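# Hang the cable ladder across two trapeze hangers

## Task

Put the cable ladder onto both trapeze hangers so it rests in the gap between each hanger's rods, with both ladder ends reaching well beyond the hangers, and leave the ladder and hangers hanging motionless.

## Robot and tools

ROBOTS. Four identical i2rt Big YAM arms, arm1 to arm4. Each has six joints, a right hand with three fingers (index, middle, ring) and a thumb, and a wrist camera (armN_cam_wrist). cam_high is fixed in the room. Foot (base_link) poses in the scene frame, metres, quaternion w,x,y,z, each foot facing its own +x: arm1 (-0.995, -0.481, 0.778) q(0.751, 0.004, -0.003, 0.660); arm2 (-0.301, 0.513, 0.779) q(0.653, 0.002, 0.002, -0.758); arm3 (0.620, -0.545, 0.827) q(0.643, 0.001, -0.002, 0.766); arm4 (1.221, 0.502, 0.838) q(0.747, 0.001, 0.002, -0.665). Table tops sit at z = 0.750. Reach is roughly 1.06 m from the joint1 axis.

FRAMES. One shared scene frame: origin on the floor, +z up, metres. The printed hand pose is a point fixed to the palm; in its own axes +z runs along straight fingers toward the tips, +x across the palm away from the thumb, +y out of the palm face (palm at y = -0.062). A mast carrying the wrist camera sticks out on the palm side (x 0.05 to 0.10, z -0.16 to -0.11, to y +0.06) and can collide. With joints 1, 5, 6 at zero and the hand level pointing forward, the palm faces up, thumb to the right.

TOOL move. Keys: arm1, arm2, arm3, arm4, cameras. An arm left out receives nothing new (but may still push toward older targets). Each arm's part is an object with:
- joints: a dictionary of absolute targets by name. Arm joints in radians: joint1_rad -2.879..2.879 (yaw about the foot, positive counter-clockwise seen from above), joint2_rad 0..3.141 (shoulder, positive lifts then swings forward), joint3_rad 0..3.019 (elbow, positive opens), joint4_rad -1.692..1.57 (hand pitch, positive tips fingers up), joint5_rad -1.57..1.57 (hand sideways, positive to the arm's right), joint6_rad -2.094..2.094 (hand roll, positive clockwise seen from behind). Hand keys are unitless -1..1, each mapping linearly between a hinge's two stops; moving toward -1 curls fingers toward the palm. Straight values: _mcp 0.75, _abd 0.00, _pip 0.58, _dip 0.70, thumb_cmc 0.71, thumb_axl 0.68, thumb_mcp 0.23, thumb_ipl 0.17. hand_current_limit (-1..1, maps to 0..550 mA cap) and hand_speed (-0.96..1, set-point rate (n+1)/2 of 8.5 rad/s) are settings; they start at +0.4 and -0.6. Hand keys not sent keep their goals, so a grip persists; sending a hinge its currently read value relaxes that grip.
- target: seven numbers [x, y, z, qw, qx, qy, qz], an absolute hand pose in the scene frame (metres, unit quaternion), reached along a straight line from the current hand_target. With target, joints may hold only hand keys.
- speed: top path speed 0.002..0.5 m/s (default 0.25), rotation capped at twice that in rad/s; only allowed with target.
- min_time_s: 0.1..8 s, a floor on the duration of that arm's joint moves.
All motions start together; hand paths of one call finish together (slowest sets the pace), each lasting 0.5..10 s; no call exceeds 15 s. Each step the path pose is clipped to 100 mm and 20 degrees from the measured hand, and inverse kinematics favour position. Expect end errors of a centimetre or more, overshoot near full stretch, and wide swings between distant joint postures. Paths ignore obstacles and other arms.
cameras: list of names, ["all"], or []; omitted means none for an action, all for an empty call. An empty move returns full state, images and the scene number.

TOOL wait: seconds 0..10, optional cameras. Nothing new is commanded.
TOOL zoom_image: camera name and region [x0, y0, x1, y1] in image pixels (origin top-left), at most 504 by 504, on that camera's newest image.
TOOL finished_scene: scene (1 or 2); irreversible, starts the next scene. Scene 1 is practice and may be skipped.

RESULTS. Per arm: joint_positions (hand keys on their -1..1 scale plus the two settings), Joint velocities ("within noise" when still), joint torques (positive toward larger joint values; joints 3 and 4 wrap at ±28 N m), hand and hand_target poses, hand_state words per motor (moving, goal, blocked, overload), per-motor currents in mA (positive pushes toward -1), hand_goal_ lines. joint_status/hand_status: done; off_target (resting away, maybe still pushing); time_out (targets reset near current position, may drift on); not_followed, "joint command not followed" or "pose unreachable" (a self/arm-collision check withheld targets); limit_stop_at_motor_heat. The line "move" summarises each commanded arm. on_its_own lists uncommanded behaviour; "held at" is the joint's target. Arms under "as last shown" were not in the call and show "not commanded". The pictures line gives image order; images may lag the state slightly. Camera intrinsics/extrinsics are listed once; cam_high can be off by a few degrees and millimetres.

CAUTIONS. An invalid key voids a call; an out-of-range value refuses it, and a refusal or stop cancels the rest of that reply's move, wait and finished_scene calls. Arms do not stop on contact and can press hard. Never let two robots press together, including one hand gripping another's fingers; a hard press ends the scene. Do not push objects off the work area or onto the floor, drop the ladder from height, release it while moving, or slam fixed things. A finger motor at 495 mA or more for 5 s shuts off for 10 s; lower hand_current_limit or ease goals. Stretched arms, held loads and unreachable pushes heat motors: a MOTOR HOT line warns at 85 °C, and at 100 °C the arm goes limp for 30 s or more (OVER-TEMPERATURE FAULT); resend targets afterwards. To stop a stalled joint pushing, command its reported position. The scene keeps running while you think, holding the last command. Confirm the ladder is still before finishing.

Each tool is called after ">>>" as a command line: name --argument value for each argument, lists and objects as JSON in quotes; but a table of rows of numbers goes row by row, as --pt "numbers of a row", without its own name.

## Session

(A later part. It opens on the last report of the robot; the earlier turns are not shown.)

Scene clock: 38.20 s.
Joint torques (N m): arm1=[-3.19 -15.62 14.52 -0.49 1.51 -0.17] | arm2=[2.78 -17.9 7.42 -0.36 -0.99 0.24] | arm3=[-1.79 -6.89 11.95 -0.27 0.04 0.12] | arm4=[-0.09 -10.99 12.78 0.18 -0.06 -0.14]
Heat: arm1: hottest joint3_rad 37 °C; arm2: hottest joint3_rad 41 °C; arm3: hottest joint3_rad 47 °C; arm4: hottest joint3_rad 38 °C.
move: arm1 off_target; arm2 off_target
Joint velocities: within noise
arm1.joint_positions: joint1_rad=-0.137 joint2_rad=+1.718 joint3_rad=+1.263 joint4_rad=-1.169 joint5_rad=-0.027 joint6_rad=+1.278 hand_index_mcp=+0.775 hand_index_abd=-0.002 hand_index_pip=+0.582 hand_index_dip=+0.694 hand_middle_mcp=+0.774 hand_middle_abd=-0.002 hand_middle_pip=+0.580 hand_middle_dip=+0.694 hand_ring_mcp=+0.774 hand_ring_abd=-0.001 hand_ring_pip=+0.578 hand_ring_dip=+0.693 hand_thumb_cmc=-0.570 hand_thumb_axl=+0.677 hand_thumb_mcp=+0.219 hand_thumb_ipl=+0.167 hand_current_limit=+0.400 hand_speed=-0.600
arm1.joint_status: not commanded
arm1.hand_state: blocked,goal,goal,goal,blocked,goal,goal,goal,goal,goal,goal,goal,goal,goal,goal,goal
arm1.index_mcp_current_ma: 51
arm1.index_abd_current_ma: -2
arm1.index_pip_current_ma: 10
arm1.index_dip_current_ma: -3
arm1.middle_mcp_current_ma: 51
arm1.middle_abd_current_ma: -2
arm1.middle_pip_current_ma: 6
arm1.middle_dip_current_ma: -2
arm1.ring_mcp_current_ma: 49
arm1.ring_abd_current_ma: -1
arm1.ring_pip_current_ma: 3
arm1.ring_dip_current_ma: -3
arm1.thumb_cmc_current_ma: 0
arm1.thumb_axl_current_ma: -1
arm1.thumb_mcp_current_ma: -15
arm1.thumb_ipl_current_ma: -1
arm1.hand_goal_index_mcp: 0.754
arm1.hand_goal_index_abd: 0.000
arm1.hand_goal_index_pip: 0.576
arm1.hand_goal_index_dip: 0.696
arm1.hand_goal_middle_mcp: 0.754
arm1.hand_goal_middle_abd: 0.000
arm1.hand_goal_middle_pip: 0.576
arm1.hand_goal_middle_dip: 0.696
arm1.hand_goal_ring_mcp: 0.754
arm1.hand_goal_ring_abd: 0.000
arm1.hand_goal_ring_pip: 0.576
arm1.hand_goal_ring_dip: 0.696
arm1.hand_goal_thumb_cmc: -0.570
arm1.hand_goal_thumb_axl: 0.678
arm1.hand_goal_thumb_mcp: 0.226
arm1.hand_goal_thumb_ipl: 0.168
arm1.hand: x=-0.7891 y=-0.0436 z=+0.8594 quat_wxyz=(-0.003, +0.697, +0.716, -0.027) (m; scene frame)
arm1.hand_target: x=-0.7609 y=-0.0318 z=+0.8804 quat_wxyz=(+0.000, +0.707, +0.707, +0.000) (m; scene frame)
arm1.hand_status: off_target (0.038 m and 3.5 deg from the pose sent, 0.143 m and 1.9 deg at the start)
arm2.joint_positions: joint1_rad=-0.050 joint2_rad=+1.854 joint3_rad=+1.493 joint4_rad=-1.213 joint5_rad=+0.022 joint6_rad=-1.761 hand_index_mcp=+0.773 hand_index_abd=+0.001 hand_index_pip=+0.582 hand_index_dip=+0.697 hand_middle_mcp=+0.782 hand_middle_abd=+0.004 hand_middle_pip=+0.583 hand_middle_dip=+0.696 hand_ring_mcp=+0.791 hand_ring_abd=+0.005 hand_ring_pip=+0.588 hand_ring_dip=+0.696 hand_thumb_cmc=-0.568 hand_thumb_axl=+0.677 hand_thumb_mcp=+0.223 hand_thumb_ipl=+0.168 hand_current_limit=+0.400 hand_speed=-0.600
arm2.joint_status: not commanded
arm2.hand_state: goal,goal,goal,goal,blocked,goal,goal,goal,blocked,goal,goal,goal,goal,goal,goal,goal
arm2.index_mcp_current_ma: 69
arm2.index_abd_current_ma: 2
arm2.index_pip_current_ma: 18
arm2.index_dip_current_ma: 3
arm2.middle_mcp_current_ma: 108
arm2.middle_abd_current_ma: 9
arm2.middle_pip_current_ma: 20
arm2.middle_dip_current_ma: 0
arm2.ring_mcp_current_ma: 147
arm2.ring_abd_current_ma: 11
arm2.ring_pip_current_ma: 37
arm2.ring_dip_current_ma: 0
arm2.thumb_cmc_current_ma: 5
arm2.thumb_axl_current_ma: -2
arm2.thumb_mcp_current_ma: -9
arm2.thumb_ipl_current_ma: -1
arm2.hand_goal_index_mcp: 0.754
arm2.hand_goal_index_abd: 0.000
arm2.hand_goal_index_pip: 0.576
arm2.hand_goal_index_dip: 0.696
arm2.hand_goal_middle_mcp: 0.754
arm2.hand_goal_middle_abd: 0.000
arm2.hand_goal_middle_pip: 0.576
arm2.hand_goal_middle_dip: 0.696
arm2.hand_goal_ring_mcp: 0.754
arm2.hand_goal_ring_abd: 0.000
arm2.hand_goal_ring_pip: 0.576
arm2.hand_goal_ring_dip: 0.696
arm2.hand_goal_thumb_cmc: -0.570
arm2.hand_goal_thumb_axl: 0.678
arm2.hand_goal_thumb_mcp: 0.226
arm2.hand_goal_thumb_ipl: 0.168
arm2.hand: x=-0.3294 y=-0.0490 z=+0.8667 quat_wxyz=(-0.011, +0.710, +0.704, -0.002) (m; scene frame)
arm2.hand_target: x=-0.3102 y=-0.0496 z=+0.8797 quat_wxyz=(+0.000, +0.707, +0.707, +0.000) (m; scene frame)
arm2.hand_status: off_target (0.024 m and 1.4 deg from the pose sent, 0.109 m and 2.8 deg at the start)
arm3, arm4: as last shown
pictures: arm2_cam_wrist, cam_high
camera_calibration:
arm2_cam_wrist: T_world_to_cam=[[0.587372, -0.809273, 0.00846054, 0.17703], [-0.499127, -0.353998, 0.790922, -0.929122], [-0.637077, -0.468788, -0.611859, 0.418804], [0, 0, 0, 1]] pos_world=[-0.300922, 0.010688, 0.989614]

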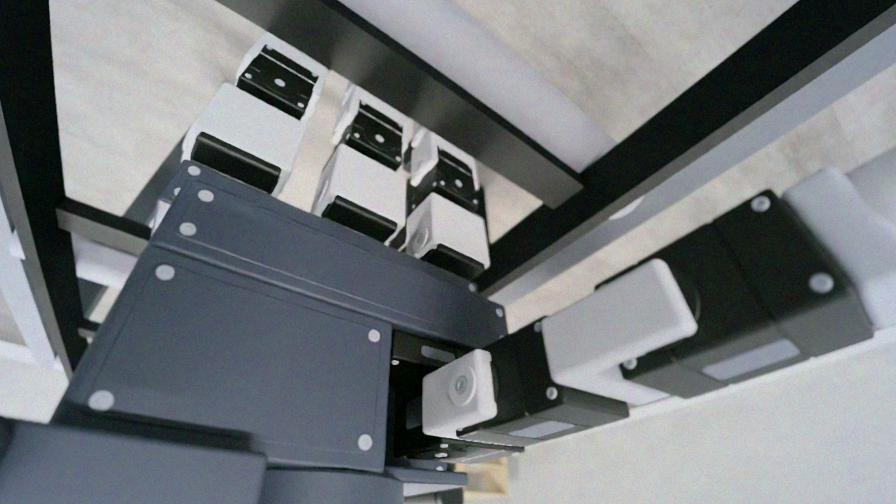

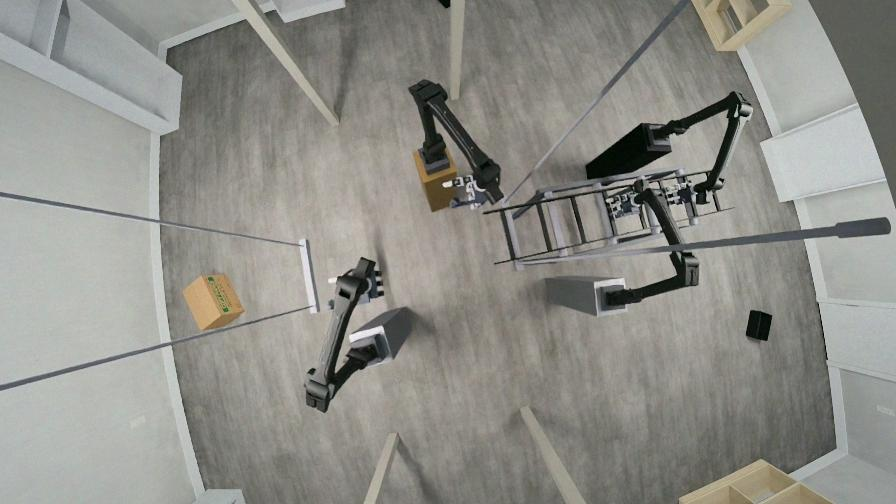

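>>> move --arm2 '{"target":[-0.345,-0.045,1.01,0,0.7071,0.7071,0],"speed":0.3}'

>>> move --arm2 '{"target":[-0.128,-0.045,1.02,0,0.7071,0.7071,0],"speed":0.35}'

>>> move --arm2 '{"target":[-0.128,-0.045,0.88,0,0.7071,0.7071,0],"speed":0.25}' --cameras '["arm2_cam_wrist"]'

Scene clock: 39.73 s.
Joint torques (N m): arm1=[-3.78 -15.5 14.49 -0.28 2.14 -0.15] | arm2=[-0.26 -15.03 10.28 -0.12 -0.3 -0.04] | arm3=[-1.85 -7.3 11.85 -0.29 0.03 0.14] | arm4=[-0.09 -11.05 12.78 0.18 -0.06 -0.14]
Heat: arm1: hottest joint3_rad 37 °C; arm2: hottest joint3_rad 41 °C; arm3: hottest joint3_rad 47 °C; arm4: hottest joint3_rad 38 °C.
move: arm2 done
Joint velocities: within noise
arm1, arm3, arm4: as last shown
arm1.joint_positions: joint1_rad=-0.137 joint2_rad=+1.718 joint3_rad=+1.263 joint4_rad=-1.173 joint5_rad=-0.043 joint6_rad=+1.278 hand_index_mcp=+0.785 hand_index_abd=-0.002 hand_index_pip=+0.583 hand_index_dip=+0.694 hand_middle_mcp=+0.785 hand_middle_abd=-0.002 hand_middle_pip=+0.582 hand_middle_dip=+0.694 hand_ring_mcp=+0.784 hand_ring_abd=-0.002 hand_ring_pip=+0.582 hand_ring_dip=+0.693 hand_thumb_cmc=-0.570 hand_thumb_axl=+0.677 hand_thumb_mcp=+0.219 hand_thumb_ipl=+0.167 hand_current_limit=+0.400 hand_speed=-0.600
arm1.hand_state: blocked,goal,goal,goal,blocked,goal,goal,goal,blocked,goal,goal,goal,goal,goal,goal,goal
arm1.index_mcp_current_ma: 87
arm1.index_pip_current_ma: 12
arm1.middle_mcp_current_ma: 86
arm1.middle_pip_current_ma: 11
arm1.ring_mcp_current_ma: 83
arm1.ring_pip_current_ma: 10
arm1.hand: x=-0.7921 y=-0.0439 z=+0.8581 quat_wxyz=(-0.009, +0.697, +0.716, -0.033) (m; scene frame)
arm1.hand_target: x=-0.7609 y=-0.0319 z=+0.8803 quat_wxyz=(+0.000, +0.707, +0.707, +0.000) (m; scene frame)
arm2.joint_positions: joint1_rad=-0.078 joint2_rad=+1.762 joint3_rad=+1.727 joint4_rad=-1.540 joint5_rad=+0.002 joint6_rad=-1.795 hand_index_mcp=+0.756 hand_index_abd=+0.003 hand_index_pip=+0.578 hand_index_dip=+0.698 hand_middle_mcp=+0.755 hand_middle_abd=+0.003 hand_middle_pip=+0.578 hand_middle_dip=+0.697 hand_ring_mcp=+0.756 hand_ring_abd=+0.003 hand_ring_pip=+0.579 hand_ring_dip=+0.698 hand_thumb_cmc=-0.568 hand_thumb_axl=+0.677 hand_thumb_mcp=+0.223 hand_thumb_ipl=+0.168 hand_current_limit=+0.400 hand_speed=-0.600
arm2.joint_status: not commanded
arm2.hand_state: goal,goal,goal,goal,goal,goal,goal,goal,goal,goal,goal,goal,goal,goal,goal,goal
arm2.index_mcp_current_ma: 4
arm2.index_abd_current_ma: 6
arm2.index_pip_current_ma: 6
arm2.index_dip_current_ma: 4
arm2.middle_mcp_current_ma: 3
arm2.middle_abd_current_ma: 7
arm2.middle_pip_current_ma: 6
arm2.middle_dip_current_ma: 3
arm2.ring_mcp_current_ma: 4
arm2.ring_abd_current_ma: 7
arm2.ring_pip_current_ma: 8
arm2.ring_dip_current_ma: 5
arm2.thumb_cmc_current_ma: 5
arm2.thumb_axl_current_ma: -2
arm2.thumb_mcp_current_ma: -10
arm2.thumb_ipl_current_ma: -1
arm2.hand_goal_index_mcp: 0.754
arm2.hand_goal_index_abd: 0.000
arm2.hand_goal_index_pip: 0.576
arm2.hand_goal_index_dip: 0.696
arm2.hand_goal_middle_mcp: 0.754
arm2.hand_goal_middle_abd: 0.000
arm2.hand_goal_middle_pip: 0.576
arm2.hand_goal_middle_dip: 0.696
arm2.hand_goal_ring_mcp: 0.754
arm2.hand_goal_ring_abd: 0.000
arm2.hand_goal_ring_pip: 0.576
arm2.hand_goal_ring_dip: 0.696
arm2.hand_goal_thumb_cmc: -0.570
arm2.hand_goal_thumb_axl: 0.678
arm2.hand_goal_thumb_mcp: 0.226
arm2.hand_goal_thumb_ipl: 0.168
arm2.hand: x=-0.3394 y=-0.0387 z=+1.0045 quat_wxyz=(-0.003, +0.708, +0.706, +0.004) (m; scene frame)
arm2.hand_target: x=-0.3449 y=-0.0448 z=+1.0100 quat_wxyz=(+0.000, +0.707, +0.707, +0.000) (m; scene frame)
arm2.hand_status: done (0.010 m and 0.6 deg from the pose sent, 0.144 m and 1.4 deg at the start)
pictures: none

Scene clock: 41.27 s.
Joint torques (N m): arm1=[-4.07 -15.21 14.52 -0.25 2.15 -0.13] | arm2=[0.03 -15.27 11.19 -0.14 -0.16 0.12] | arm3=[-2.2 -6.89 11.75 -0.21 0.03 0.12] | arm4=[-0.15 -11.05 12.77 0.18 -0.04 -0.13]
Heat: arm1: hottest joint3_rad 38 °C; arm2: hottest joint3_rad 41 °C; arm3: hottest joint3_rad 48 °C; arm4: hottest joint3_rad 38 °C.
move: arm2 off_target
Joint velocities: within noise
arm1, arm3, arm4: as last shown
arm2.joint_positions: joint1_rad=+0.321 joint2_rad=+1.747 joint3_rad=+1.707 joint4_rad=-1.557 joint5_rad=+0.000 joint6_rad=-1.415 hand_index_mcp=+0.753 hand_index_abd=+0.003 hand_index_pip=+0.578 hand_index_dip=+0.698 hand_middle_mcp=+0.754 hand_middle_abd=+0.003 hand_middle_pip=+0.578 hand_middle_dip=+0.697 hand_ring_mcp=+0.753 hand_ring_abd=+0.003 hand_ring_pip=+0.578 hand_ring_dip=+0.698 hand_thumb_cmc=-0.568 hand_thumb_axl=+0.677 hand_thumb_mcp=+0.223 hand_thumb_ipl=+0.168 hand_current_limit=+0.400 hand_speed=-0.600
arm2.joint_status: not commanded
arm2.hand_state: goal,goal,goal,goal,goal,goal,goal,goal,goal,goal,goal,goal,goal,goal,goal,goal
arm2.index_mcp_current_ma: -1
arm2.index_abd_current_ma: 6
arm2.index_pip_current_ma: 5
arm2.index_dip_current_ma: 4
arm2.middle_mcp_current_ma: -1
arm2.middle_abd_current_ma: 7
arm2.middle_pip_current_ma: 4
arm2.middle_dip_current_ma: 3
arm2.ring_mcp_current_ma: -1
arm2.ring_abd_current_ma: 7
arm2.ring_pip_current_ma: 6
arm2.ring_dip_current_ma: 5
arm2.thumb_cmc_current_ma: 5
arm2.thumb_axl_current_ma: -2
arm2.thumb_mcp_current_ma: -10
arm2.thumb_ipl_current_ma: -1
arm2.hand_goal_index_mcp: 0.754
arm2.hand_goal_index_abd: 0.000
arm2.hand_goal_index_pip: 0.576
arm2.hand_goal_index_dip: 0.696
arm2.hand_goal_middle_mcp: 0.754
arm2.hand_goal_middle_abd: 0.000
arm2.hand_goal_middle_pip: 0.576
arm2.hand_goal_middle_dip: 0.696
arm2.hand_goal_ring_mcp: 0.754
arm2.hand_goal_ring_abd: 0.000
arm2.hand_goal_ring_pip: 0.576
arm2.hand_goal_ring_dip: 0.696
arm2.hand_goal_thumb_cmc: -0.570
arm2.hand_goal_thumb_axl: 0.678
arm2.hand_goal_thumb_mcp: 0.226
arm2.hand_goal_thumb_ipl: 0.168
arm2.hand: x=-0.1264 y=-0.0326 z=+1.0046 quat_wxyz=(-0.012, +0.701, +0.713, +0.010) (m; scene frame)
arm2.hand_target: x=-0.1281 y=-0.0443 z=+1.0200 quat_wxyz=(+0.000, +0.707, +0.707, +0.000) (m; scene frame)
arm2.hand_status: off_target (0.020 m and 2.0 deg from the pose sent, 0.212 m and 0.6 deg at the start)
pictures: none

Scene clock: 42.50 s.
Joint torques (N m): arm1=[-3.9 -15.27 14.54 -0.23 2.17 -0.11] | arm2=[-0.03 -16.62 8.03 0.61 -0.16 0.14] | arm3=[-1.73 -6.83 11.79 -0.27 0.07 0.11] | arm4=[-0.09 -11.05 12.77 0.2 -0.06 -0.15]
Heat: arm1: hottest joint3_rad 38 °C; arm2: hottest joint3_rad 41 °C; arm3: hottest joint3_rad 48 °C; arm4: hottest joint3_rad 39 °C.
move: arm2 off_target
Joint velocities: within noise
arm1: as last shown
arm2.joint_positions: joint1_rad=+0.321 joint2_rad=+1.826 joint3_rad=+1.464 joint4_rad=-1.229 joint5_rad=+0.000 joint6_rad=-1.414 hand_index_mcp=+0.753 hand_index_abd=+0.002 hand_index_pip=+0.578 hand_index_dip=+0.698 hand_middle_mcp=+0.754 hand_middle_abd=+0.002 hand_middle_pip=+0.578 hand_middle_dip=+0.697 hand_ring_mcp=+0.753 hand_ring_abd=+0.002 hand_ring_pip=+0.578 hand_ring_dip=+0.698 hand_thumb_cmc=-0.568 hand_thumb_axl=+0.677 hand_thumb_mcp=+0.223 hand_thumb_ipl=+0.168 hand_current_limit=+0.400 hand_speed=-0.600
arm2.joint_status: not commanded
arm2.hand_state: goal,goal,goal,goal,goal,goal,goal,goal,goal,goal,goal,goal,goal,goal,goal,goal
arm2.index_mcp_current_ma: -1
arm2.index_abd_current_ma: 5
arm2.index_pip_current_ma: 5
arm2.index_dip_current_ma: 4
arm2.middle_mcp_current_ma: -1
arm2.middle_abd_current_ma: 5
arm2.middle_pip_current_ma: 4
arm2.middle_dip_current_ma: 3
arm2.ring_mcp_current_ma: -1
arm2.ring_abd_current_ma: 5
arm2.ring_pip_current_ma: 6
arm2.ring_dip_current_ma: 5
arm2.thumb_cmc_current_ma: 5
arm2.thumb_axl_current_ma: -2
arm2.thumb_mcp_current_ma: -10
arm2.thumb_ipl_current_ma: -1
arm2.hand_goal_index_mcp: 0.754
arm2.hand_goal_index_abd: 0.000
arm2.hand_goal_index_pip: 0.576
arm2.hand_goal_index_dip: 0.696
arm2.hand_goal_middle_mcp: 0.754
arm2.hand_goal_middle_abd: 0.000
arm2.hand_goal_middle_pip: 0.576
arm2.hand_goal_middle_dip: 0.696
arm2.hand_goal_ring_mcp: 0.754
arm2.hand_goal_ring_abd: 0.000
arm2.hand_goal_ring_pip: 0.576
arm2.hand_goal_ring_dip: 0.696
arm2.hand_goal_thumb_cmc: -0.570
arm2.hand_goal_thumb_axl: 0.678
arm2.hand_goal_thumb_mcp: 0.226
arm2.hand_goal_thumb_ipl: 0.168
arm2.hand: x=-0.1253 y=-0.0371 z=+0.8731 quat_wxyz=(-0.009, +0.702, +0.712, +0.008) (m; scene frame)
arm2.hand_target: x=-0.1280 y=-0.0448 z=+0.8802 quat_wxyz=(+0.000, +0.707, +0.707, +0.000) (m; scene frame)
arm2.hand_status: off_target (0.011 m and 1.7 deg from the pose sent, 0.125 m and 2.0 deg at the start)
arm3.joint_positions: joint1_rad=+0.231 joint2_rad=+1.379 joint3_rad=+1.345 joint4_rad=-1.577 joint5_rad=+0.002 joint6_rad=+1.955 hand_index_mcp=+0.755 hand_index_abd=+0.001 hand_index_pip=+0.577 hand_index_dip=+0.696 hand_middle_mcp=+0.755 hand_middle_abd=+0.001 hand_middle_pip=+0.577 hand_middle_dip=+0.696 hand_ring_mcp=+0.755 hand_ring_abd=+0.001 hand_ring_pip=+0.577 hand_ring_dip=+0.696 hand_thumb_cmc=-0.568 hand_thumb_axl=+0.677 hand_thumb_mcp=+0.224 hand_thumb_ipl=+0.168 hand_current_limit=+0.400 hand_speed=-0.600
arm3.joint_status: not commanded
arm3.hand_state: goal,goal,goal,goal,goal,goal,goal,goal,goal,goal,goal,goal,goal,goal,goal,goal
arm3.index_mcp_current_ma: 0
arm3.index_abd_current_ma: 0
arm3.index_pip_current_ma: 0
arm3.index_dip_current_ma: 0
arm3.middle_mcp_current_ma: 0
arm3.middle_abd_current_ma: 0
arm3.middle_pip_current_ma: 0
arm3.middle_dip_current_ma: 0
arm3.ring_mcp_current_ma: 0
arm3.ring_abd_current_ma: 0
arm3.ring_pip_current_ma: 0
arm3.ring_dip_current_ma: 0
arm3.thumb_cmc_current_ma: 1
arm3.thumb_axl_current_ma: 0
arm3.thumb_mcp_current_ma: -1
arm3.thumb_ipl_current_ma: 0
arm3.hand_goal_index_mcp: 0.754
arm3.hand_goal_index_abd: 0.000
arm3.hand_goal_index_pip: 0.576
arm3.hand_goal_index_dip: 0.696
arm3.hand_goal_middle_mcp: 0.754
arm3.hand_goal_middle_abd: 0.000
arm3.hand_goal_middle_pip: 0.576
arm3.hand_goal_middle_dip: 0.696
arm3.hand_goal_ring_mcp: 0.754
arm3.hand_goal_ring_abd: 0.000
arm3.hand_goal_ring_pip: 0.576
arm3.hand_goal_ring_dip: 0.696
arm3.hand_goal_thumb_cmc: -0.570
arm3.hand_goal_thumb_axl: 0.678
arm3.hand_goal_thumb_mcp: 0.226
arm3.hand_goal_thumb_ipl: 0.168
arm3.hand: x=+0.5525 y=-0.2104 z=+1.0850 quat_wxyz=(+0.018, +0.700, +0.714, -0.005) (m; scene frame)
arm3.hand_target: x=+0.5503 y=-0.2006 z=+1.0998 quat_wxyz=(+0.000, +0.707, +0.707, +0.000) (m; scene frame)
arm3.hand_status: not commanded
arm4.joint_positions: joint1_rad=-0.658 joint2_rad=+1.475 joint3_rad=+1.576 joint4_rad=-1.698 joint5_rad=-0.003 joint6_rad=-2.094 hand_index_mcp=+0.755 hand_index_abd=+0.003 hand_index_pip=+0.577 hand_index_dip=+0.696 hand_middle_mcp=+0.755 hand_middle_abd=+0.002 hand_middle_pip=+0.577 hand_middle_dip=+0.696 hand_ring_mcp=+0.755 hand_ring_abd=+0.002 hand_ring_pip=+0.577 hand_ring_dip=+0.696 hand_thumb_cmc=-0.569 hand_thumb_axl=+0.677 hand_thumb_mcp=+0.224 hand_thumb_ipl=+0.168 hand_current_limit=+0.400 hand_speed=-0.600
arm4.joint_status: not commanded
arm4.hand_state: goal,goal,goal,goal,goal,goal,goal,goal,goal,goal,goal,goal,goal,goal,goal,goal
arm4.index_mcp_current_ma: 5
arm4.index_abd_current_ma: 11
arm4.index_pip_current_ma: 4
arm4.index_dip_current_ma: 0
arm4.middle_mcp_current_ma: 4
arm4.middle_abd_current_ma: 9
arm4.middle_pip_current_ma: 4
arm4.middle_dip_current_ma: 0
arm4.ring_mcp_current_ma: 4
arm4.ring_abd_current_ma: 9
arm4.ring_pip_current_ma: 3
arm4.ring_dip_current_ma: 0
arm4.thumb_cmc_current_ma: 7
arm4.thumb_axl_current_ma: -4
arm4.thumb_mcp_current_ma: -14
arm4.thumb_ipl_current_ma: -2
arm4.hand_goal_index_mcp: 0.754
arm4.hand_goal_index_abd: 0.000
arm4.hand_goal_index_pip: 0.576
arm4.hand_goal_index_dip: 0.696
arm4.hand_goal_middle_mcp: 0.754
arm4.hand_goal_middle_abd: 0.000
arm4.hand_goal_middle_pip: 0.576
arm4.hand_goal_middle_dip: 0.696
arm4.hand_goal_ring_mcp: 0.754
arm4.hand_goal_ring_abd: 0.000
arm4.hand_goal_ring_pip: 0.576
arm4.hand_goal_ring_dip: 0.696
arm4.hand_goal_thumb_cmc: -0.570
arm4.hand_goal_thumb_axl: 0.678
arm4.hand_goal_thumb_mcp: 0.226
arm4.hand_goal_thumb_ipl: 0.168
arm4.hand: x=+1.0854 y=+0.1104 z=+1.1422 quat_wxyz=(-0.003, +0.714, +0.700, +0.014) (m; scene frame)
arm4.hand_target: x=+1.0802 y=+0.1003 z=+1.1499 quat_wxyz=(-0.001, +0.709, +0.705, -0.001) (m; scene frame)
arm4.hand_status: not commanded
pictures: arm2_cam_wrist
camera_calibration:
arm2_cam_wrist: T_world_to_cam=[[0.605969, -0.795433, 0.00941658, 0.0687592], [-0.504215, -0.374906, 0.777954, -0.818204], [-0.61528, -0.476164, -0.62825, 0.575187], [0, 0, 0, 1]] pos_world=[-0.100315, 0.021827, 0.99724]

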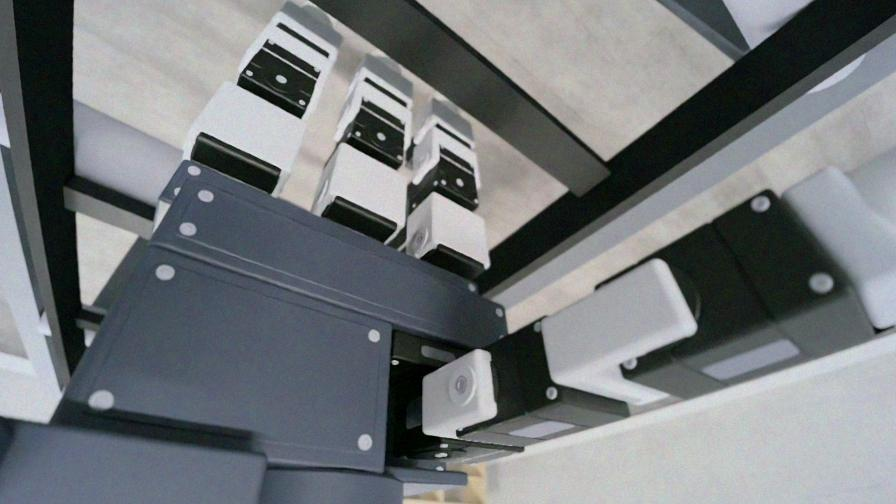

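>>> move --arm1 '{"target":[-0.655,-0.035,0.885,0,0.7071,0.7071,0],"speed":0.1}' --arm2 '{"target":[0.018,-0.05,0.885,0,0.7071,0.7071,0],"speed":0.1}'

Scene clock: 44.93 s.
Joint torques (N m): arm1=[-4.37 -16.67 15.35 -0.28 1.69 -0.21] | arm2=[3.25 -15.62 11.88 0.5 -0.86 0.24] | arm3=[-2.2 -7 11.78 -0.44 0.04 0.12] | arm4=[-0.15 -11.05 12.72 0.23 -0.06 -0.14]
Heat: arm1: hottest joint3_rad 39 °C; arm2: hottest joint3_rad 42 °C; arm3: hottest joint3_rad 49 °C; arm4: hottest joint3_rad 39 °C.
move: arm1 off_target; arm2 off_target
Joint velocities: within noise
arm1.joint_positions: joint1_rad=-0.316 joint2_rad=+1.799 joint3_rad=+1.381 joint4_rad=-1.222 joint5_rad=-0.030 joint6_rad=+1.089 hand_index_mcp=+0.794 hand_index_abd=-0.005 hand_index_pip=+0.590 hand_index_dip=+0.694 hand_middle_mcp=+0.791 hand_middle_abd=-0.005 hand_middle_pip=+0.585 hand_middle_dip=+0.694 hand_ring_mcp=+0.787 hand_ring_abd=-0.005 hand_ring_pip=+0.583 hand_ring_dip=+0.693 hand_thumb_cmc=-0.570 hand_thumb_axl=+0.677 hand_thumb_mcp=+0.219 hand_thumb_ipl=+0.167 hand_current_limit=+0.400 hand_speed=-0.600
arm1.joint_status: not commanded
arm1.hand_state: blocked,goal,goal,goal,blocked,goal,goal,goal,blocked,goal,goal,goal,goal,goal,goal,goal
arm1.index_mcp_current_ma: 120
arm1.index_abd_current_ma: -6
arm1.index_pip_current_ma: 29
arm1.index_dip_current_ma: -3
arm1.middle_mcp_current_ma: 110
arm1.middle_abd_current_ma: -6
arm1.middle_pip_current_ma: 17
arm1.middle_dip_current_ma: -2
arm1.ring_mcp_current_ma: 93
arm1.ring_abd_current_ma: -6
arm1.ring_pip_current_ma: 11
arm1.ring_dip_current_ma: -3
arm1.thumb_cmc_current_ma: 0
arm1.thumb_axl_current_ma: -1
arm1.thumb_mcp_current_ma: -15
arm1.thumb_ipl_current_ma: -1
arm1.hand_goal_index_mcp: 0.754
arm1.hand_goal_index_abd: 0.000
arm1.hand_goal_index_pip: 0.576
arm1.hand_goal_index_dip: 0.696
arm1.hand_goal_middle_mcp: 0.754
arm1.hand_goal_middle_abd: 0.000
arm1.hand_goal_middle_pip: 0.576
arm1.hand_goal_middle_dip: 0.696
arm1.hand_goal_ring_mcp: 0.754
arm1.hand_goal_ring_abd: 0.000
arm1.hand_goal_ring_pip: 0.576
arm1.hand_goal_ring_dip: 0.696
arm1.hand_goal_thumb_cmc: -0.570
arm1.hand_goal_thumb_axl: 0.678
arm1.hand_goal_thumb_mcp: 0.226
arm1.hand_goal_thumb_ipl: 0.168
arm1.hand: x=-0.6960 y=-0.0429 z=+0.8603 quat_wxyz=(-0.007, +0.694, +0.720, -0.034) (m; scene frame)
arm1.hand_target: x=-0.6568 y=-0.0379 z=+0.8858 quat_wxyz=(+0.001, +0.708, +0.707, +0.000) (m; scene frame)
arm1.hand_status: off_target (0.049 m and 4.5 deg from the pose sent, 0.140 m and 4.2 deg at the start)
arm2.joint_positions: joint1_rad=+0.533 joint2_rad=+1.908 joint3_rad=+1.586 joint4_rad=-1.296 joint5_rad=+0.020 joint6_rad=-1.179 hand_index_mcp=+0.769 hand_index_abd=+0.001 hand_index_pip=+0.578 hand_index_dip=+0.698 hand_middle_mcp=+0.773 hand_middle_abd=+0.001 hand_middle_pip=+0.580 hand_middle_dip=+0.696 hand_ring_mcp=+0.780 hand_ring_abd=-0.002 hand_ring_pip=+0.585 hand_ring_dip=+0.697 hand_thumb_cmc=-0.568 hand_thumb_axl=+0.677 hand_thumb_mcp=+0.223 hand_thumb_ipl=+0.168 hand_current_limit=+0.400 hand_speed=-0.600
arm2.joint_status: not commanded
arm2.hand_state: goal,goal,goal,goal,goal,goal,goal,goal,blocked,goal,goal,goal,goal,goal,goal,goal
arm2.index_mcp_current_ma: 54
arm2.index_abd_current_ma: 2
arm2.index_pip_current_ma: 5
arm2.index_dip_current_ma: 4
arm2.middle_mcp_current_ma: 68
arm2.middle_abd_current_ma: 1
arm2.middle_pip_current_ma: 12
arm2.middle_dip_current_ma: 1
arm2.ring_mcp_current_ma: 100
arm2.ring_abd_current_ma: -3
arm2.ring_pip_current_ma: 28
arm2.ring_dip_current_ma: 3
arm2.thumb_cmc_current_ma: 4
arm2.thumb_axl_current_ma: -2
arm2.thumb_mcp_current_ma: -10
arm2.thumb_ipl_current_ma: -1
arm2.hand_goal_index_mcp: 0.754
arm2.hand_goal_index_abd: 0.000
arm2.hand_goal_index_pip: 0.576
arm2.hand_goal_index_dip: 0.696
arm2.hand_goal_middle_mcp: 0.754
arm2.hand_goal_middle_abd: 0.000
arm2.hand_goal_middle_pip: 0.576
arm2.hand_goal_middle_dip: 0.696
arm2.hand_goal_ring_mcp: 0.754
arm2.hand_goal_ring_abd: 0.000
arm2.hand_goal_ring_pip: 0.576
arm2.hand_goal_ring_dip: 0.696
arm2.hand_goal_thumb_cmc: -0.570
arm2.hand_goal_thumb_axl: 0.678
arm2.hand_goal_thumb_mcp: 0.226
arm2.hand_goal_thumb_ipl: 0.168
arm2.hand: x=-0.0096 y=-0.0338 z=+0.8700 quat_wxyz=(-0.027, +0.709, +0.704, +0.002) (m; scene frame)
arm2.hand_target: x=+0.0173 y=-0.0479 z=+0.8856 quat_wxyz=(+0.000, +0.707, +0.707, +0.000) (m; scene frame)
arm2.hand_status: off_target (0.035 m and 3.1 deg from the pose sent, 0.144 m and 1.7 deg at the start)
arm3, arm4: as last shown
pictures: none

>>> move --arm2 '{"target":[-0.03,-0.045,1.01,0,0.7071,0.7071,0],"speed":0.35}' --arm1 '{"target":[-0.72,-0.04,1.02,0,0.7071,0.7071,0],"speed":0.35}' --arm3 '{"target":[0.44,-0.06,1.04,0,0.7071,0.7071,0],"speed":0.35}'

>>> move --arm2 '{"target":[-0.485,-0.045,1.03,0,0.7071,0.7071,0],"speed":0.45}' --arm1 '{"target":[-0.91,-0.03,1.03,0,0.7071,0.7071,0],"speed":0.45}' --cameras '["arm3_cam_wrist","cam_high","arm2_cam_wrist"]'

Scene clock: 47.77 s.
Joint torques (N m): arm1=[-0.32 -15.56 13.85 -0.4 0.39 0.06] | arm2=[-0.03 -15.38 10.44 -0.09 -0.29 -0.06] | arm3=[-0.67 -13.92 11.67 -0.42 0.08 0.12] | arm4=[-0.21 -11.16 12.75 0.2 -0.05 -0.15]
Heat: arm1: hottest joint3_rad 39 °C; arm2: hottest joint3_rad 43 °C; arm3: hottest joint3_rad 49 °C; arm4: hottest joint3_rad 39 °C.
move: arm1 off_target; arm2 done; arm3 off_target
Joint velocities: within noise
arm1.joint_positions: joint1_rad=-0.261 joint2_rad=+1.654 joint3_rad=+1.575 joint4_rad=-1.526 joint5_rad=+0.001 joint6_rad=+1.179 hand_index_mcp=+0.755 hand_index_abd=-0.003 hand_index_pip=+0.579 hand_index_dip=+0.698 hand_middle_mcp=+0.755 hand_middle_abd=-0.003 hand_middle_pip=+0.578 hand_middle_dip=+0.698 hand_ring_mcp=+0.755 hand_ring_abd=-0.003 hand_ring_pip=+0.578 hand_ring_dip=+0.698 hand_thumb_cmc=-0.570 hand_thumb_axl=+0.677 hand_thumb_mcp=+0.219 hand_thumb_ipl=+0.167 hand_current_limit=+0.400 hand_speed=-0.600
arm1.joint_status: not commanded
arm1.hand_state: goal,goal,goal,goal,goal,goal,goal,goal,goal,goal,goal,goal,goal,goal,goal,goal
arm1.index_mcp_current_ma: 1
arm1.index_abd_current_ma: -4
arm1.index_pip_current_ma: 3
arm1.index_dip_current_ma: 2
arm1.middle_mcp_current_ma: 1
arm1.middle_abd_current_ma: -4
arm1.middle_pip_current_ma: 3
arm1.middle_dip_current_ma: 2
arm1.ring_mcp_current_ma: 1
arm1.ring_abd_current_ma: -4
arm1.ring_pip_current_ma: 3
arm1.ring_dip_current_ma: 2
arm1.thumb_cmc_current_ma: 0
arm1.thumb_axl_current_ma: -1
arm1.thumb_mcp_current_ma: -15
arm1.thumb_ipl_current_ma: -1
arm1.hand_goal_index_mcp: 0.754
arm1.hand_goal_index_abd: 0.000
arm1.hand_goal_index_pip: 0.576
arm1.hand_goal_index_dip: 0.696
arm1.hand_goal_middle_mcp: 0.754
arm1.hand_goal_middle_abd: 0.000
arm1.hand_goal_middle_pip: 0.576
arm1.hand_goal_middle_dip: 0.696
arm1.hand_goal_ring_mcp: 0.754
arm1.hand_goal_ring_abd: 0.000
arm1.hand_goal_ring_pip: 0.576
arm1.hand_goal_ring_dip: 0.696
arm1.hand_goal_thumb_cmc: -0.570
arm1.hand_goal_thumb_axl: 0.678
arm1.hand_goal_thumb_mcp: 0.226
arm1.hand_goal_thumb_ipl: 0.168
arm1.hand: x=-0.7215 y=-0.0498 z=+1.0062 quat_wxyz=(+0.003, +0.706, +0.708, -0.013) (m; scene frame)
arm1.hand_target: x=-0.7202 y=-0.0404 z=+1.0200 quat_wxyz=(+0.000, +0.707, +0.707, +0.000) (m; scene frame)
arm1.hand_status: off_target (0.017 m and 1.5 deg from the pose sent, 0.162 m and 4.5 deg at the start)
arm2.joint_positions: joint1_rad=+0.493 joint2_rad=+1.809 joint3_rad=+1.790 joint4_rad=-1.558 joint5_rad=+0.005 joint6_rad=-1.222 hand_index_mcp=+0.755 hand_index_abd=+0.001 hand_index_pip=+0.578 hand_index_dip=+0.698 hand_middle_mcp=+0.755 hand_middle_abd=+0.002 hand_middle_pip=+0.578 hand_middle_dip=+0.697 hand_ring_mcp=+0.756 hand_ring_abd=+0.002 hand_ring_pip=+0.579 hand_ring_dip=+0.699 hand_thumb_cmc=-0.568 hand_thumb_axl=+0.677 hand_thumb_mcp=+0.223 hand_thumb_ipl=+0.168 hand_current_limit=+0.400 hand_speed=-0.600
arm2.joint_status: not commanded
arm2.hand_state: goal,goal,goal,goal,goal,goal,goal,goal,goal,goal,goal,goal,goal,goal,goal,goal
arm2.index_mcp_current_ma: 3
arm2.index_abd_current_ma: 2
arm2.index_pip_current_ma: 6
arm2.index_dip_current_ma: 5
arm2.middle_mcp_current_ma: 3
arm2.middle_abd_current_ma: 4
arm2.middle_pip_current_ma: 6
arm2.middle_dip_current_ma: 3
arm2.ring_mcp_current_ma: 4
arm2.ring_abd_current_ma: 3
arm2.ring_pip_current_ma: 7
arm2.ring_dip_current_ma: 7
arm2.thumb_cmc_current_ma: 4
arm2.thumb_axl_current_ma: -2
arm2.thumb_mcp_current_ma: -10
arm2.thumb_ipl_current_ma: -1
arm2.hand_goal_index_mcp: 0.754
arm2.hand_goal_index_abd: 0.000
arm2.hand_goal_index_pip: 0.576
arm2.hand_goal_index_dip: 0.696
arm2.hand_goal_middle_mcp: 0.754
arm2.hand_goal_middle_abd: 0.000
arm2.hand_goal_middle_pip: 0.576
arm2.hand_goal_middle_dip: 0.696
arm2.hand_goal_ring_mcp: 0.754
arm2.hand_goal_ring_abd: 0.000
arm2.hand_goal_ring_pip: 0.576
arm2.hand_goal_ring_dip: 0.696
arm2.hand_goal_thumb_cmc: -0.570
arm2.hand_goal_thumb_axl: 0.678
arm2.hand_goal_thumb_mcp: 0.226
arm2.hand_goal_thumb_ipl: 0.168
arm2.hand: x=-0.0303 y=-0.0371 z=+1.0037 quat_wxyz=(-0.005, +0.709, +0.705, +0.001) (m; scene frame)
arm2.hand_target: x=-0.0301 y=-0.0449 z=+1.0101 quat_wxyz=(+0.000, +0.707, +0.707, +0.000) (m; scene frame)
arm2.hand_status: done (0.010 m and 0.7 deg from the pose sent, 0.142 m and 3.1 deg at the start)
arm3.joint_positions: joint1_rad=+0.304 joint2_rad=+1.855 joint3_rad=+1.759 joint4_rad=-1.523 joint5_rad=+0.000 joint6_rad=+2.038 hand_index_mcp=+0.754 hand_index_abd=+0.001 hand_index_pip=+0.577 hand_index_dip=+0.696 hand_middle_mcp=+0.754 hand_middle_abd=+0.001 hand_middle_pip=+0.577 hand_middle_dip=+0.696 hand_ring_mcp=+0.754 hand_ring_abd=+0.000 hand_ring_pip=+0.577 hand_ring_dip=+0.696 hand_thumb_cmc=-0.569 hand_thumb_axl=+0.677 hand_thumb_mcp=+0.223 hand_thumb_ipl=+0.168 hand_current_limit=+0.400 hand_speed=-0.600
arm3.joint_status: not commanded
arm3.hand_state: goal,goal,goal,goal,goal,goal,goal,goal,goal,goal,goal,goal,goal,goal,goal,goal
arm3.index_mcp_current_ma: 0
arm3.index_abd_current_ma: 0
arm3.index_pip_current_ma: 0
arm3.index_dip_current_ma: 0
arm3.middle_mcp_current_ma: 0
arm3.middle_abd_current_ma: 0
arm3.middle_pip_current_ma: 0
arm3.middle_dip_current_ma: 0
arm3.ring_mcp_current_ma: 0
arm3.ring_abd_current_ma: 0
arm3.ring_pip_current_ma: 0
arm3.ring_dip_current_ma: 0
arm3.thumb_cmc_current_ma: 0
arm3.thumb_axl_current_ma: 0
arm3.thumb_mcp_current_ma: -2
arm3.thumb_ipl_current_ma: 0
arm3.hand_goal_index_mcp: 0.754
arm3.hand_goal_index_abd: 0.000
arm3.hand_goal_index_pip: 0.576
arm3.hand_goal_index_dip: 0.696
arm3.hand_goal_middle_mcp: 0.754
arm3.hand_goal_middle_abd: 0.000
arm3.hand_goal_middle_pip: 0.576
arm3.hand_goal_middle_dip: 0.696
arm3.hand_goal_ring_mcp: 0.754
arm3.hand_goal_ring_abd: 0.000
arm3.hand_goal_ring_pip: 0.576
arm3.hand_goal_ring_dip: 0.696
arm3.hand_goal_thumb_cmc: -0.570
arm3.hand_goal_thumb_axl: 0.678
arm3.hand_goal_thumb_mcp: 0.226
arm3.hand_goal_thumb_ipl: 0.168
arm3.hand: x=+0.4468 y=-0.0691 z=+1.0223 quat_wxyz=(+0.021, +0.703, +0.711, -0.006) (m; scene frame)
arm3.hand_target: x=+0.4404 y=-0.0607 z=+1.0400 quat_wxyz=(+0.000, +0.707, +0.707, +0.000) (m; scene frame)
arm3.hand_status: off_target (0.021 m and 2.6 deg from the pose sent, 0.193 m and 2.4 deg at the start)
arm4: as last shown
pictures: none

Scene clock: 49.73 s.
Joint torques (N m): arm1=[-0.85 -17.08 10.48 -0.35 0.23 -0.02] | arm2=[0.56 -17.44 11.7 -0.28 -0.25 -0.04] | arm3=[-0.73 -13.92 11.78 -0.42 0.07 0.11] | arm4=[-0.15 -10.99 12.75 0.21 -0.06 -0.15]
Heat: arm1: hottest joint3_rad 39 °C; arm2: hottest joint3_rad 43 °C; arm3: hottest joint3_rad 49 °C; arm4: hottest joint3_rad 39 °C.
move: arm1 off_target; arm2 off_target
Joint velocities: within noise
arm1.joint_positions: joint1_rad=+0.134 joint2_rad=+1.609 joint3_rad=+1.551 joint4_rad=-1.536 joint5_rad=+0.001 joint6_rad=+1.565 hand_index_mcp=+0.754 hand_index_abd=-0.003 hand_index_pip=+0.578 hand_index_dip=+0.698 hand_middle_mcp=+0.754 hand_middle_abd=-0.003 hand_middle_pip=+0.578 hand_middle_dip=+0.698 hand_ring_mcp=+0.754 hand_ring_abd=-0.003 hand_ring_pip=+0.578 hand_ring_dip=+0.698 hand_thumb_cmc=-0.570 hand_thumb_axl=+0.677 hand_thumb_mcp=+0.219 hand_thumb_ipl=+0.167 hand_current_limit=+0.400 hand_speed=-0.600
arm1.joint_status: not commanded
arm1.hand_state: goal,goal,goal,goal,goal,goal,goal,goal,goal,goal,goal,goal,goal,goal,goal,goal
arm1.index_mcp_current_ma: 0
arm1.index_abd_current_ma: -3
arm1.index_pip_current_ma: 3
arm1.index_dip_current_ma: 2
arm1.middle_mcp_current_ma: 0
arm1.middle_abd_current_ma: -4
arm1.middle_pip_current_ma: 3
arm1.middle_dip_current_ma: 2
arm1.ring_mcp_current_ma: 0
arm1.ring_abd_current_ma: -3
arm1.ring_pip_current_ma: 2
arm1.ring_dip_current_ma: 2
arm1.thumb_cmc_current_ma: 0
arm1.thumb_axl_current_ma: -1
arm1.thumb_mcp_current_ma: -15
arm1.thumb_ipl_current_ma: -1
arm1.hand_goal_index_mcp: 0.754
arm1.hand_goal_index_abd: 0.000
arm1.hand_goal_index_pip: 0.576
arm1.hand_goal_index_dip: 0.696
arm1.hand_goal_middle_mcp: 0.754
arm1.hand_goal_middle_abd: 0.000
arm1.hand_goal_middle_pip: 0.576
arm1.hand_goal_middle_dip: 0.696
arm1.hand_goal_ring_mcp: 0.754
arm1.hand_goal_ring_abd: 0.000
arm1.hand_goal_ring_pip: 0.576
arm1.hand_goal_ring_dip: 0.696
arm1.hand_goal_thumb_cmc: -0.570
arm1.hand_goal_thumb_axl: 0.678
arm1.hand_goal_thumb_mcp: 0.226
arm1.hand_goal_thumb_ipl: 0.168
arm1.hand: x=-0.9113 y=-0.0257 z=+1.0198 quat_wxyz=(+0.005, +0.703, +0.711, -0.005) (m; scene frame)
arm1.hand_target: x=-0.9100 y=-0.0300 z=+1.0299 quat_wxyz=(+0.000, +0.707, +0.707, +0.000) (m; scene frame)
arm1.hand_status: off_target (0.011 m and 1.0 deg from the pose sent, 0.191 m and 1.5 deg at the start)
arm2.joint_positions: joint1_rad=-0.319 joint2_rad=+1.912 joint3_rad=+1.965 joint4_rad=-1.655 joint5_rad=+0.000 joint6_rad=-2.025 hand_index_mcp=+0.753 hand_index_abd=+0.001 hand_index_pip=+0.578 hand_index_dip=+0.698 hand_middle_mcp=+0.753 hand_middle_abd=+0.002 hand_middle_pip=+0.578 hand_middle_dip=+0.697 hand_ring_mcp=+0.753 hand_ring_abd=+0.001 hand_ring_pip=+0.578 hand_ring_dip=+0.699 hand_thumb_cmc=-0.568 hand_thumb_axl=+0.677 hand_thumb_mcp=+0.223 hand_thumb_ipl=+0.168 hand_current_limit=+0.400 hand_speed=-0.600
arm2.joint_status: not commanded
arm2.hand_state: goal,goal,goal,goal,goal,goal,goal,goal,goal,goal,goal,goal,goal,goal,goal,goal
arm2.index_mcp_current_ma: -2
arm2.index_abd_current_ma: 2
arm2.index_pip_current_ma: 4
arm2.index_dip_current_ma: 5
arm2.middle_mcp_current_ma: -2
arm2.middle_abd_current_ma: 3
arm2.middle_pip_current_ma: 4
arm2.middle_dip_current_ma: 3
arm2.ring_mcp_current_ma: -3
arm2.ring_abd_current_ma: 3
arm2.ring_pip_current_ma: 5
arm2.ring_dip_current_ma: 7
arm2.thumb_cmc_current_ma: 4
arm2.thumb_axl_current_ma: -2
arm2.thumb_mcp_current_ma: -10
arm2.thumb_ipl_current_ma: -1
arm2.hand_goal_index_mcp: 0.754
arm2.hand_goal_index_abd: 0.000
arm2.hand_goal_index_pip: 0.576
arm2.hand_goal_index_dip: 0.696
arm2.hand_goal_middle_mcp: 0.754
arm2.hand_goal_middle_abd: 0.000
arm2.hand_goal_middle_pip: 0.576
arm2.hand_goal_middle_dip: 0.696
arm2.hand_goal_ring_mcp: 0.754
arm2.hand_goal_ring_abd: 0.000
arm2.hand_goal_ring_pip: 0.576
arm2.hand_goal_ring_dip: 0.696
arm2.hand_goal_thumb_cmc: -0.570
arm2.hand_goal_thumb_axl: 0.678
arm2.hand_goal_thumb_mcp: 0.226
arm2.hand_goal_thumb_ipl: 0.168
arm2.hand: x=-0.4819 y=-0.0358 z=+1.0137 quat_wxyz=(-0.006, +0.712, +0.702, +0.017) (m; scene frame)
arm2.hand_target: x=-0.4847 y=-0.0442 z=+1.0300 quat_wxyz=(+0.000, +0.707, +0.707, +0.000) (m; scene frame)
arm2.hand_status: off_target (0.019 m and 2.2 deg from the pose sent, 0.456 m and 0.7 deg at the start)
arm3, arm4: as last shown
pictures: arm2_cam_wrist, arm3_cam_wrist, cam_high
camera_calibration:
arm2_cam_wrist: T_world_to_cam=[[0.582842, -0.812492, 0.0123269, 0.269799], [-0.527969, -0.367121, 0.765814, -1.10572], [-0.617692, -0.452857, -0.642944, 0.459313], [0, 0, 0, 1]] pos_world=[-0.457325, 0.0212785, 1.13877]
arm3_cam_wrist: T_world_to_cam=[[0.654825, -0.752531, 0.0700081, -0.387415], [-0.511037, -0.372625, 0.774591, -0.646125], [-0.556817, -0.542998, -0.628576, 0.97914], [0, 0, 0, 1]] pos_world=[0.468697, -0.000633475, 1.14307]

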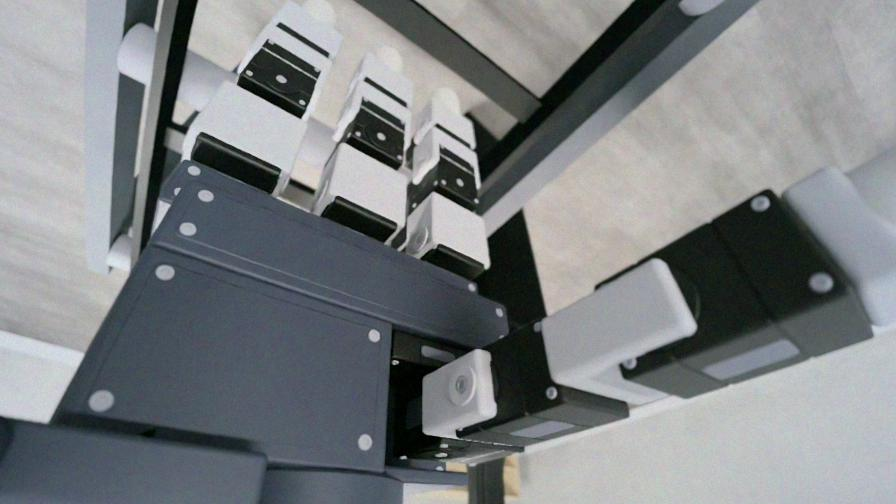

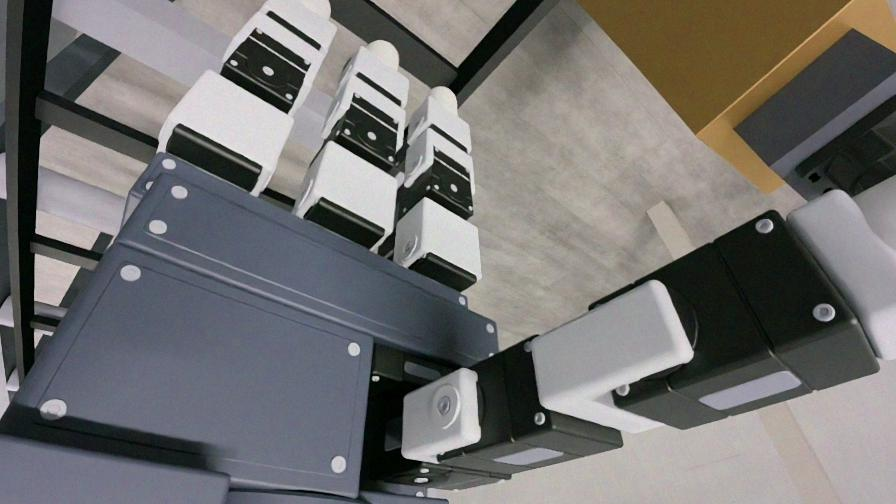

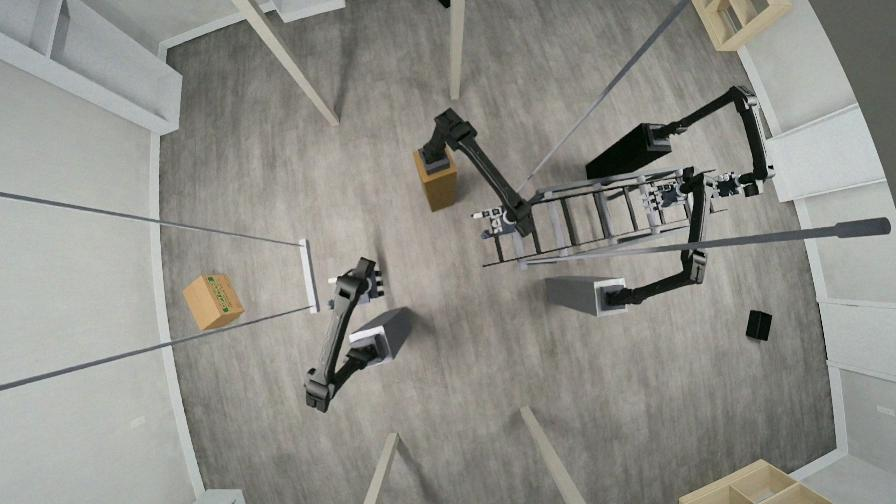

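>>> move --arm2 '{"target": [-0.485, -0.045, 0.88, 0, 0.7071, 0.7071, 0], "speed": 0.2}' --arm3 '{"target": [0.412, -0.045, 0.88, 0, 0.7071, 0.7071, 0], "speed": 0.2}' --cameras '["cam_high", "arm2_cam_wrist"]'

Scene clock: 52.40 s.
Joint torques (N m): arm1=[-0.91 -16.67 10.55 -0.38 0.27 0.04] | arm2=[0.62 -12.22 5.26 1.94 -0.42 -0.01] | arm3=[-0.67 -9.64 5.83 1.46 0.14 0.11] | arm4=[-0.15 -11.05 12.77 0.17 -0.06 -0.15]
Heat: arm1: hottest joint3_rad 39 °C; arm2: hottest joint3_rad 43 °C; arm3: hottest joint3_rad 49 °C; arm4: hottest joint3_rad 39 °C.
move: arm2 off_target; arm3 off_target
Joint velocities: within noise
arm1, arm4: as last shown
arm1.hand: x=-0.9114 y=-0.0257 z=+1.0198 quat_wxyz=(+0.005, +0.703, +0.711, -0.005) (m; scene frame)
arm2.joint_positions: joint1_rad=-0.319 joint2_rad=+1.883 joint3_rad=+1.714 joint4_rad=-1.331 joint5_rad=+0.005 joint6_rad=-2.029 hand_index_mcp=+0.751 hand_index_abd=-0.003 hand_index_pip=+0.577 hand_index_dip=+0.697 hand_middle_mcp=+0.750 hand_middle_abd=-0.003 hand_middle_pip=+0.575 hand_middle_dip=+0.696 hand_ring_mcp=+0.739 hand_ring_abd=-0.036 hand_ring_pip=+0.567 hand_ring_dip=+0.691 hand_thumb_cmc=-0.569 hand_thumb_axl=+0.677 hand_thumb_mcp=+0.222 hand_thumb_ipl=+0.168 hand_current_limit=+0.400 hand_speed=-0.600
arm2.joint_status: not commanded
arm2.hand_state: goal,goal,goal,goal,goal,goal,goal,goal,goal,blocked,goal,goal,goal,goal,goal,goal
arm2.index_mcp_current_ma: -8
arm2.index_abd_current_ma: -7
arm2.index_pip_current_ma: 1
arm2.index_dip_current_ma: 3
arm2.middle_mcp_current_ma: -12
arm2.middle_abd_current_ma: -8
arm2.middle_pip_current_ma: -3
arm2.middle_dip_current_ma: 0
arm2.ring_mcp_current_ma: -53
arm2.ring_abd_current_ma: -112
arm2.ring_pip_current_ma: -29
arm2.ring_dip_current_ma: -15
arm2.thumb_cmc_current_ma: 3
arm2.thumb_axl_current_ma: -2
arm2.thumb_mcp_current_ma: -16
arm2.thumb_ipl_current_ma: -1
arm2.hand_goal_index_mcp: 0.754
arm2.hand_goal_index_abd: 0.000
arm2.hand_goal_index_pip: 0.576
arm2.hand_goal_index_dip: 0.696
arm2.hand_goal_middle_mcp: 0.754
arm2.hand_goal_middle_abd: 0.000
arm2.hand_goal_middle_pip: 0.576
arm2.hand_goal_middle_dip: 0.696
arm2.hand_goal_ring_mcp: 0.754
arm2.hand_goal_ring_abd: 0.000
arm2.hand_goal_ring_pip: 0.576
arm2.hand_goal_ring_dip: 0.696
arm2.hand_goal_thumb_cmc: -0.570
arm2.hand_goal_thumb_axl: 0.678
arm2.hand_goal_thumb_mcp: 0.226
arm2.hand_goal_thumb_ipl: 0.168
arm2.hand: x=-0.4871 y=-0.0441 z=+0.9331 quat_wxyz=(+0.008, +0.710, +0.703, -0.032) (m; scene frame)
arm2.hand_target: x=-0.4836 y=-0.0417 z=+0.8822 quat_wxyz=(+0.000, +0.707, +0.707, +0.000) (m; scene frame)
arm2.hand_status: off_target (0.053 m and 3.8 deg from the pose sent, 0.134 m and 2.2 deg at the start)
arm3.joint_positions: joint1_rad=+0.330 joint2_rad=+1.937 joint3_rad=+1.654 joint4_rad=-1.221 joint5_rad=-0.001 joint6_rad=+2.068 hand_index_mcp=+0.730 hand_index_abd=+0.025 hand_index_pip=+0.558 hand_index_dip=+0.688 hand_middle_mcp=+0.749 hand_middle_abd=+0.004 hand_middle_pip=+0.573 hand_middle_dip=+0.695 hand_ring_mcp=+0.750 hand_ring_abd=+0.003 hand_ring_pip=+0.575 hand_ring_dip=+0.695 hand_thumb_cmc=-0.570 hand_thumb_axl=+0.677 hand_thumb_mcp=+0.221 hand_thumb_ipl=+0.167 hand_current_limit=+0.400 hand_speed=-0.600
arm3.joint_status: not commanded
arm3.hand_state: blocked,blocked,goal,goal,goal,goal,goal,goal,goal,goal,goal,goal,goal,goal,goal,goal
arm3.index_mcp_current_ma: -36
arm3.index_abd_current_ma: 27
arm3.index_pip_current_ma: -20
arm3.index_dip_current_ma: -7
arm3.middle_mcp_current_ma: -3
arm3.middle_abd_current_ma: 2
arm3.middle_pip_current_ma: -1
arm3.middle_dip_current_ma: 0
arm3.ring_mcp_current_ma: -2
arm3.ring_abd_current_ma: 1
arm3.ring_pip_current_ma: 0
arm3.ring_dip_current_ma: 0
arm3.thumb_cmc_current_ma: 0
arm3.thumb_axl_current_ma: 0
arm3.thumb_mcp_current_ma: -4
arm3.thumb_ipl_current_ma: 0
arm3.hand_goal_index_mcp: 0.754
arm3.hand_goal_index_abd: 0.000
arm3.hand_goal_index_pip: 0.576
arm3.hand_goal_index_dip: 0.696
arm3.hand_goal_middle_mcp: 0.754
arm3.hand_goal_middle_abd: 0.000
arm3.hand_goal_middle_pip: 0.576
arm3.hand_goal_middle_dip: 0.696
arm3.hand_goal_ring_mcp: 0.754
arm3.hand_goal_ring_abd: 0.000
arm3.hand_goal_ring_pip: 0.576
arm3.hand_goal_ring_dip: 0.696
arm3.hand_goal_thumb_cmc: -0.570
arm3.hand_goal_thumb_axl: 0.678
arm3.hand_goal_thumb_mcp: 0.226
arm3.hand_goal_thumb_ipl: 0.168
arm3.hand: x=+0.4132 y=-0.0386 z=+0.9307 quat_wxyz=(-0.034, +0.704, +0.709, +0.011) (m; scene frame)
arm3.hand_target: x=+0.4136 y=-0.0477 z=+0.8826 quat_wxyz=(+0.000, +0.707, +0.707, +0.000) (m; scene frame)
arm3.hand_status: off_target (0.051 m and 4.0 deg from the pose sent, 0.148 m and 2.6 deg at the start)
pictures: arm2_cam_wrist, cam_high
camera_calibration:
arm2_cam_wrist: T_world_to_cam=[[0.587411, -0.807408, 0.055149, 0.229597], [-0.486861, -0.298126, 0.821028, -1.07831], [-0.646463, -0.509131, -0.568218, 0.314225], [0, 0, 0, 1]] pos_world=[-0.456722, 0.0238879, 1.05121]

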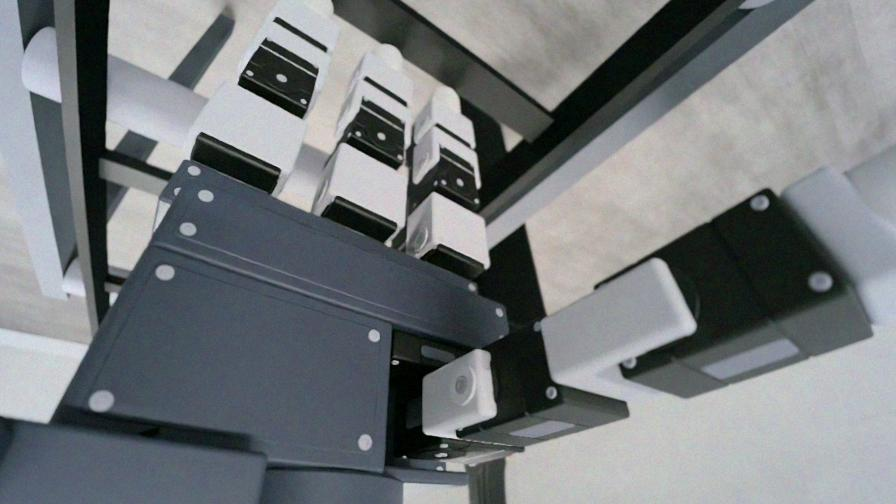

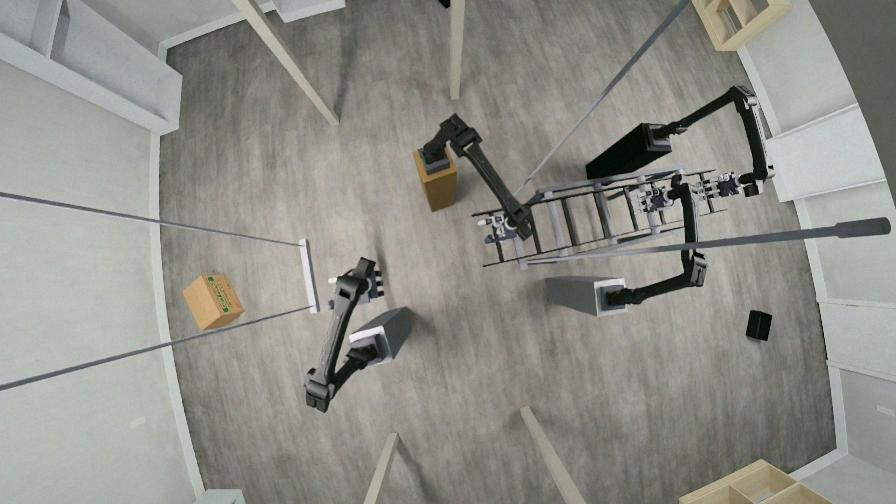

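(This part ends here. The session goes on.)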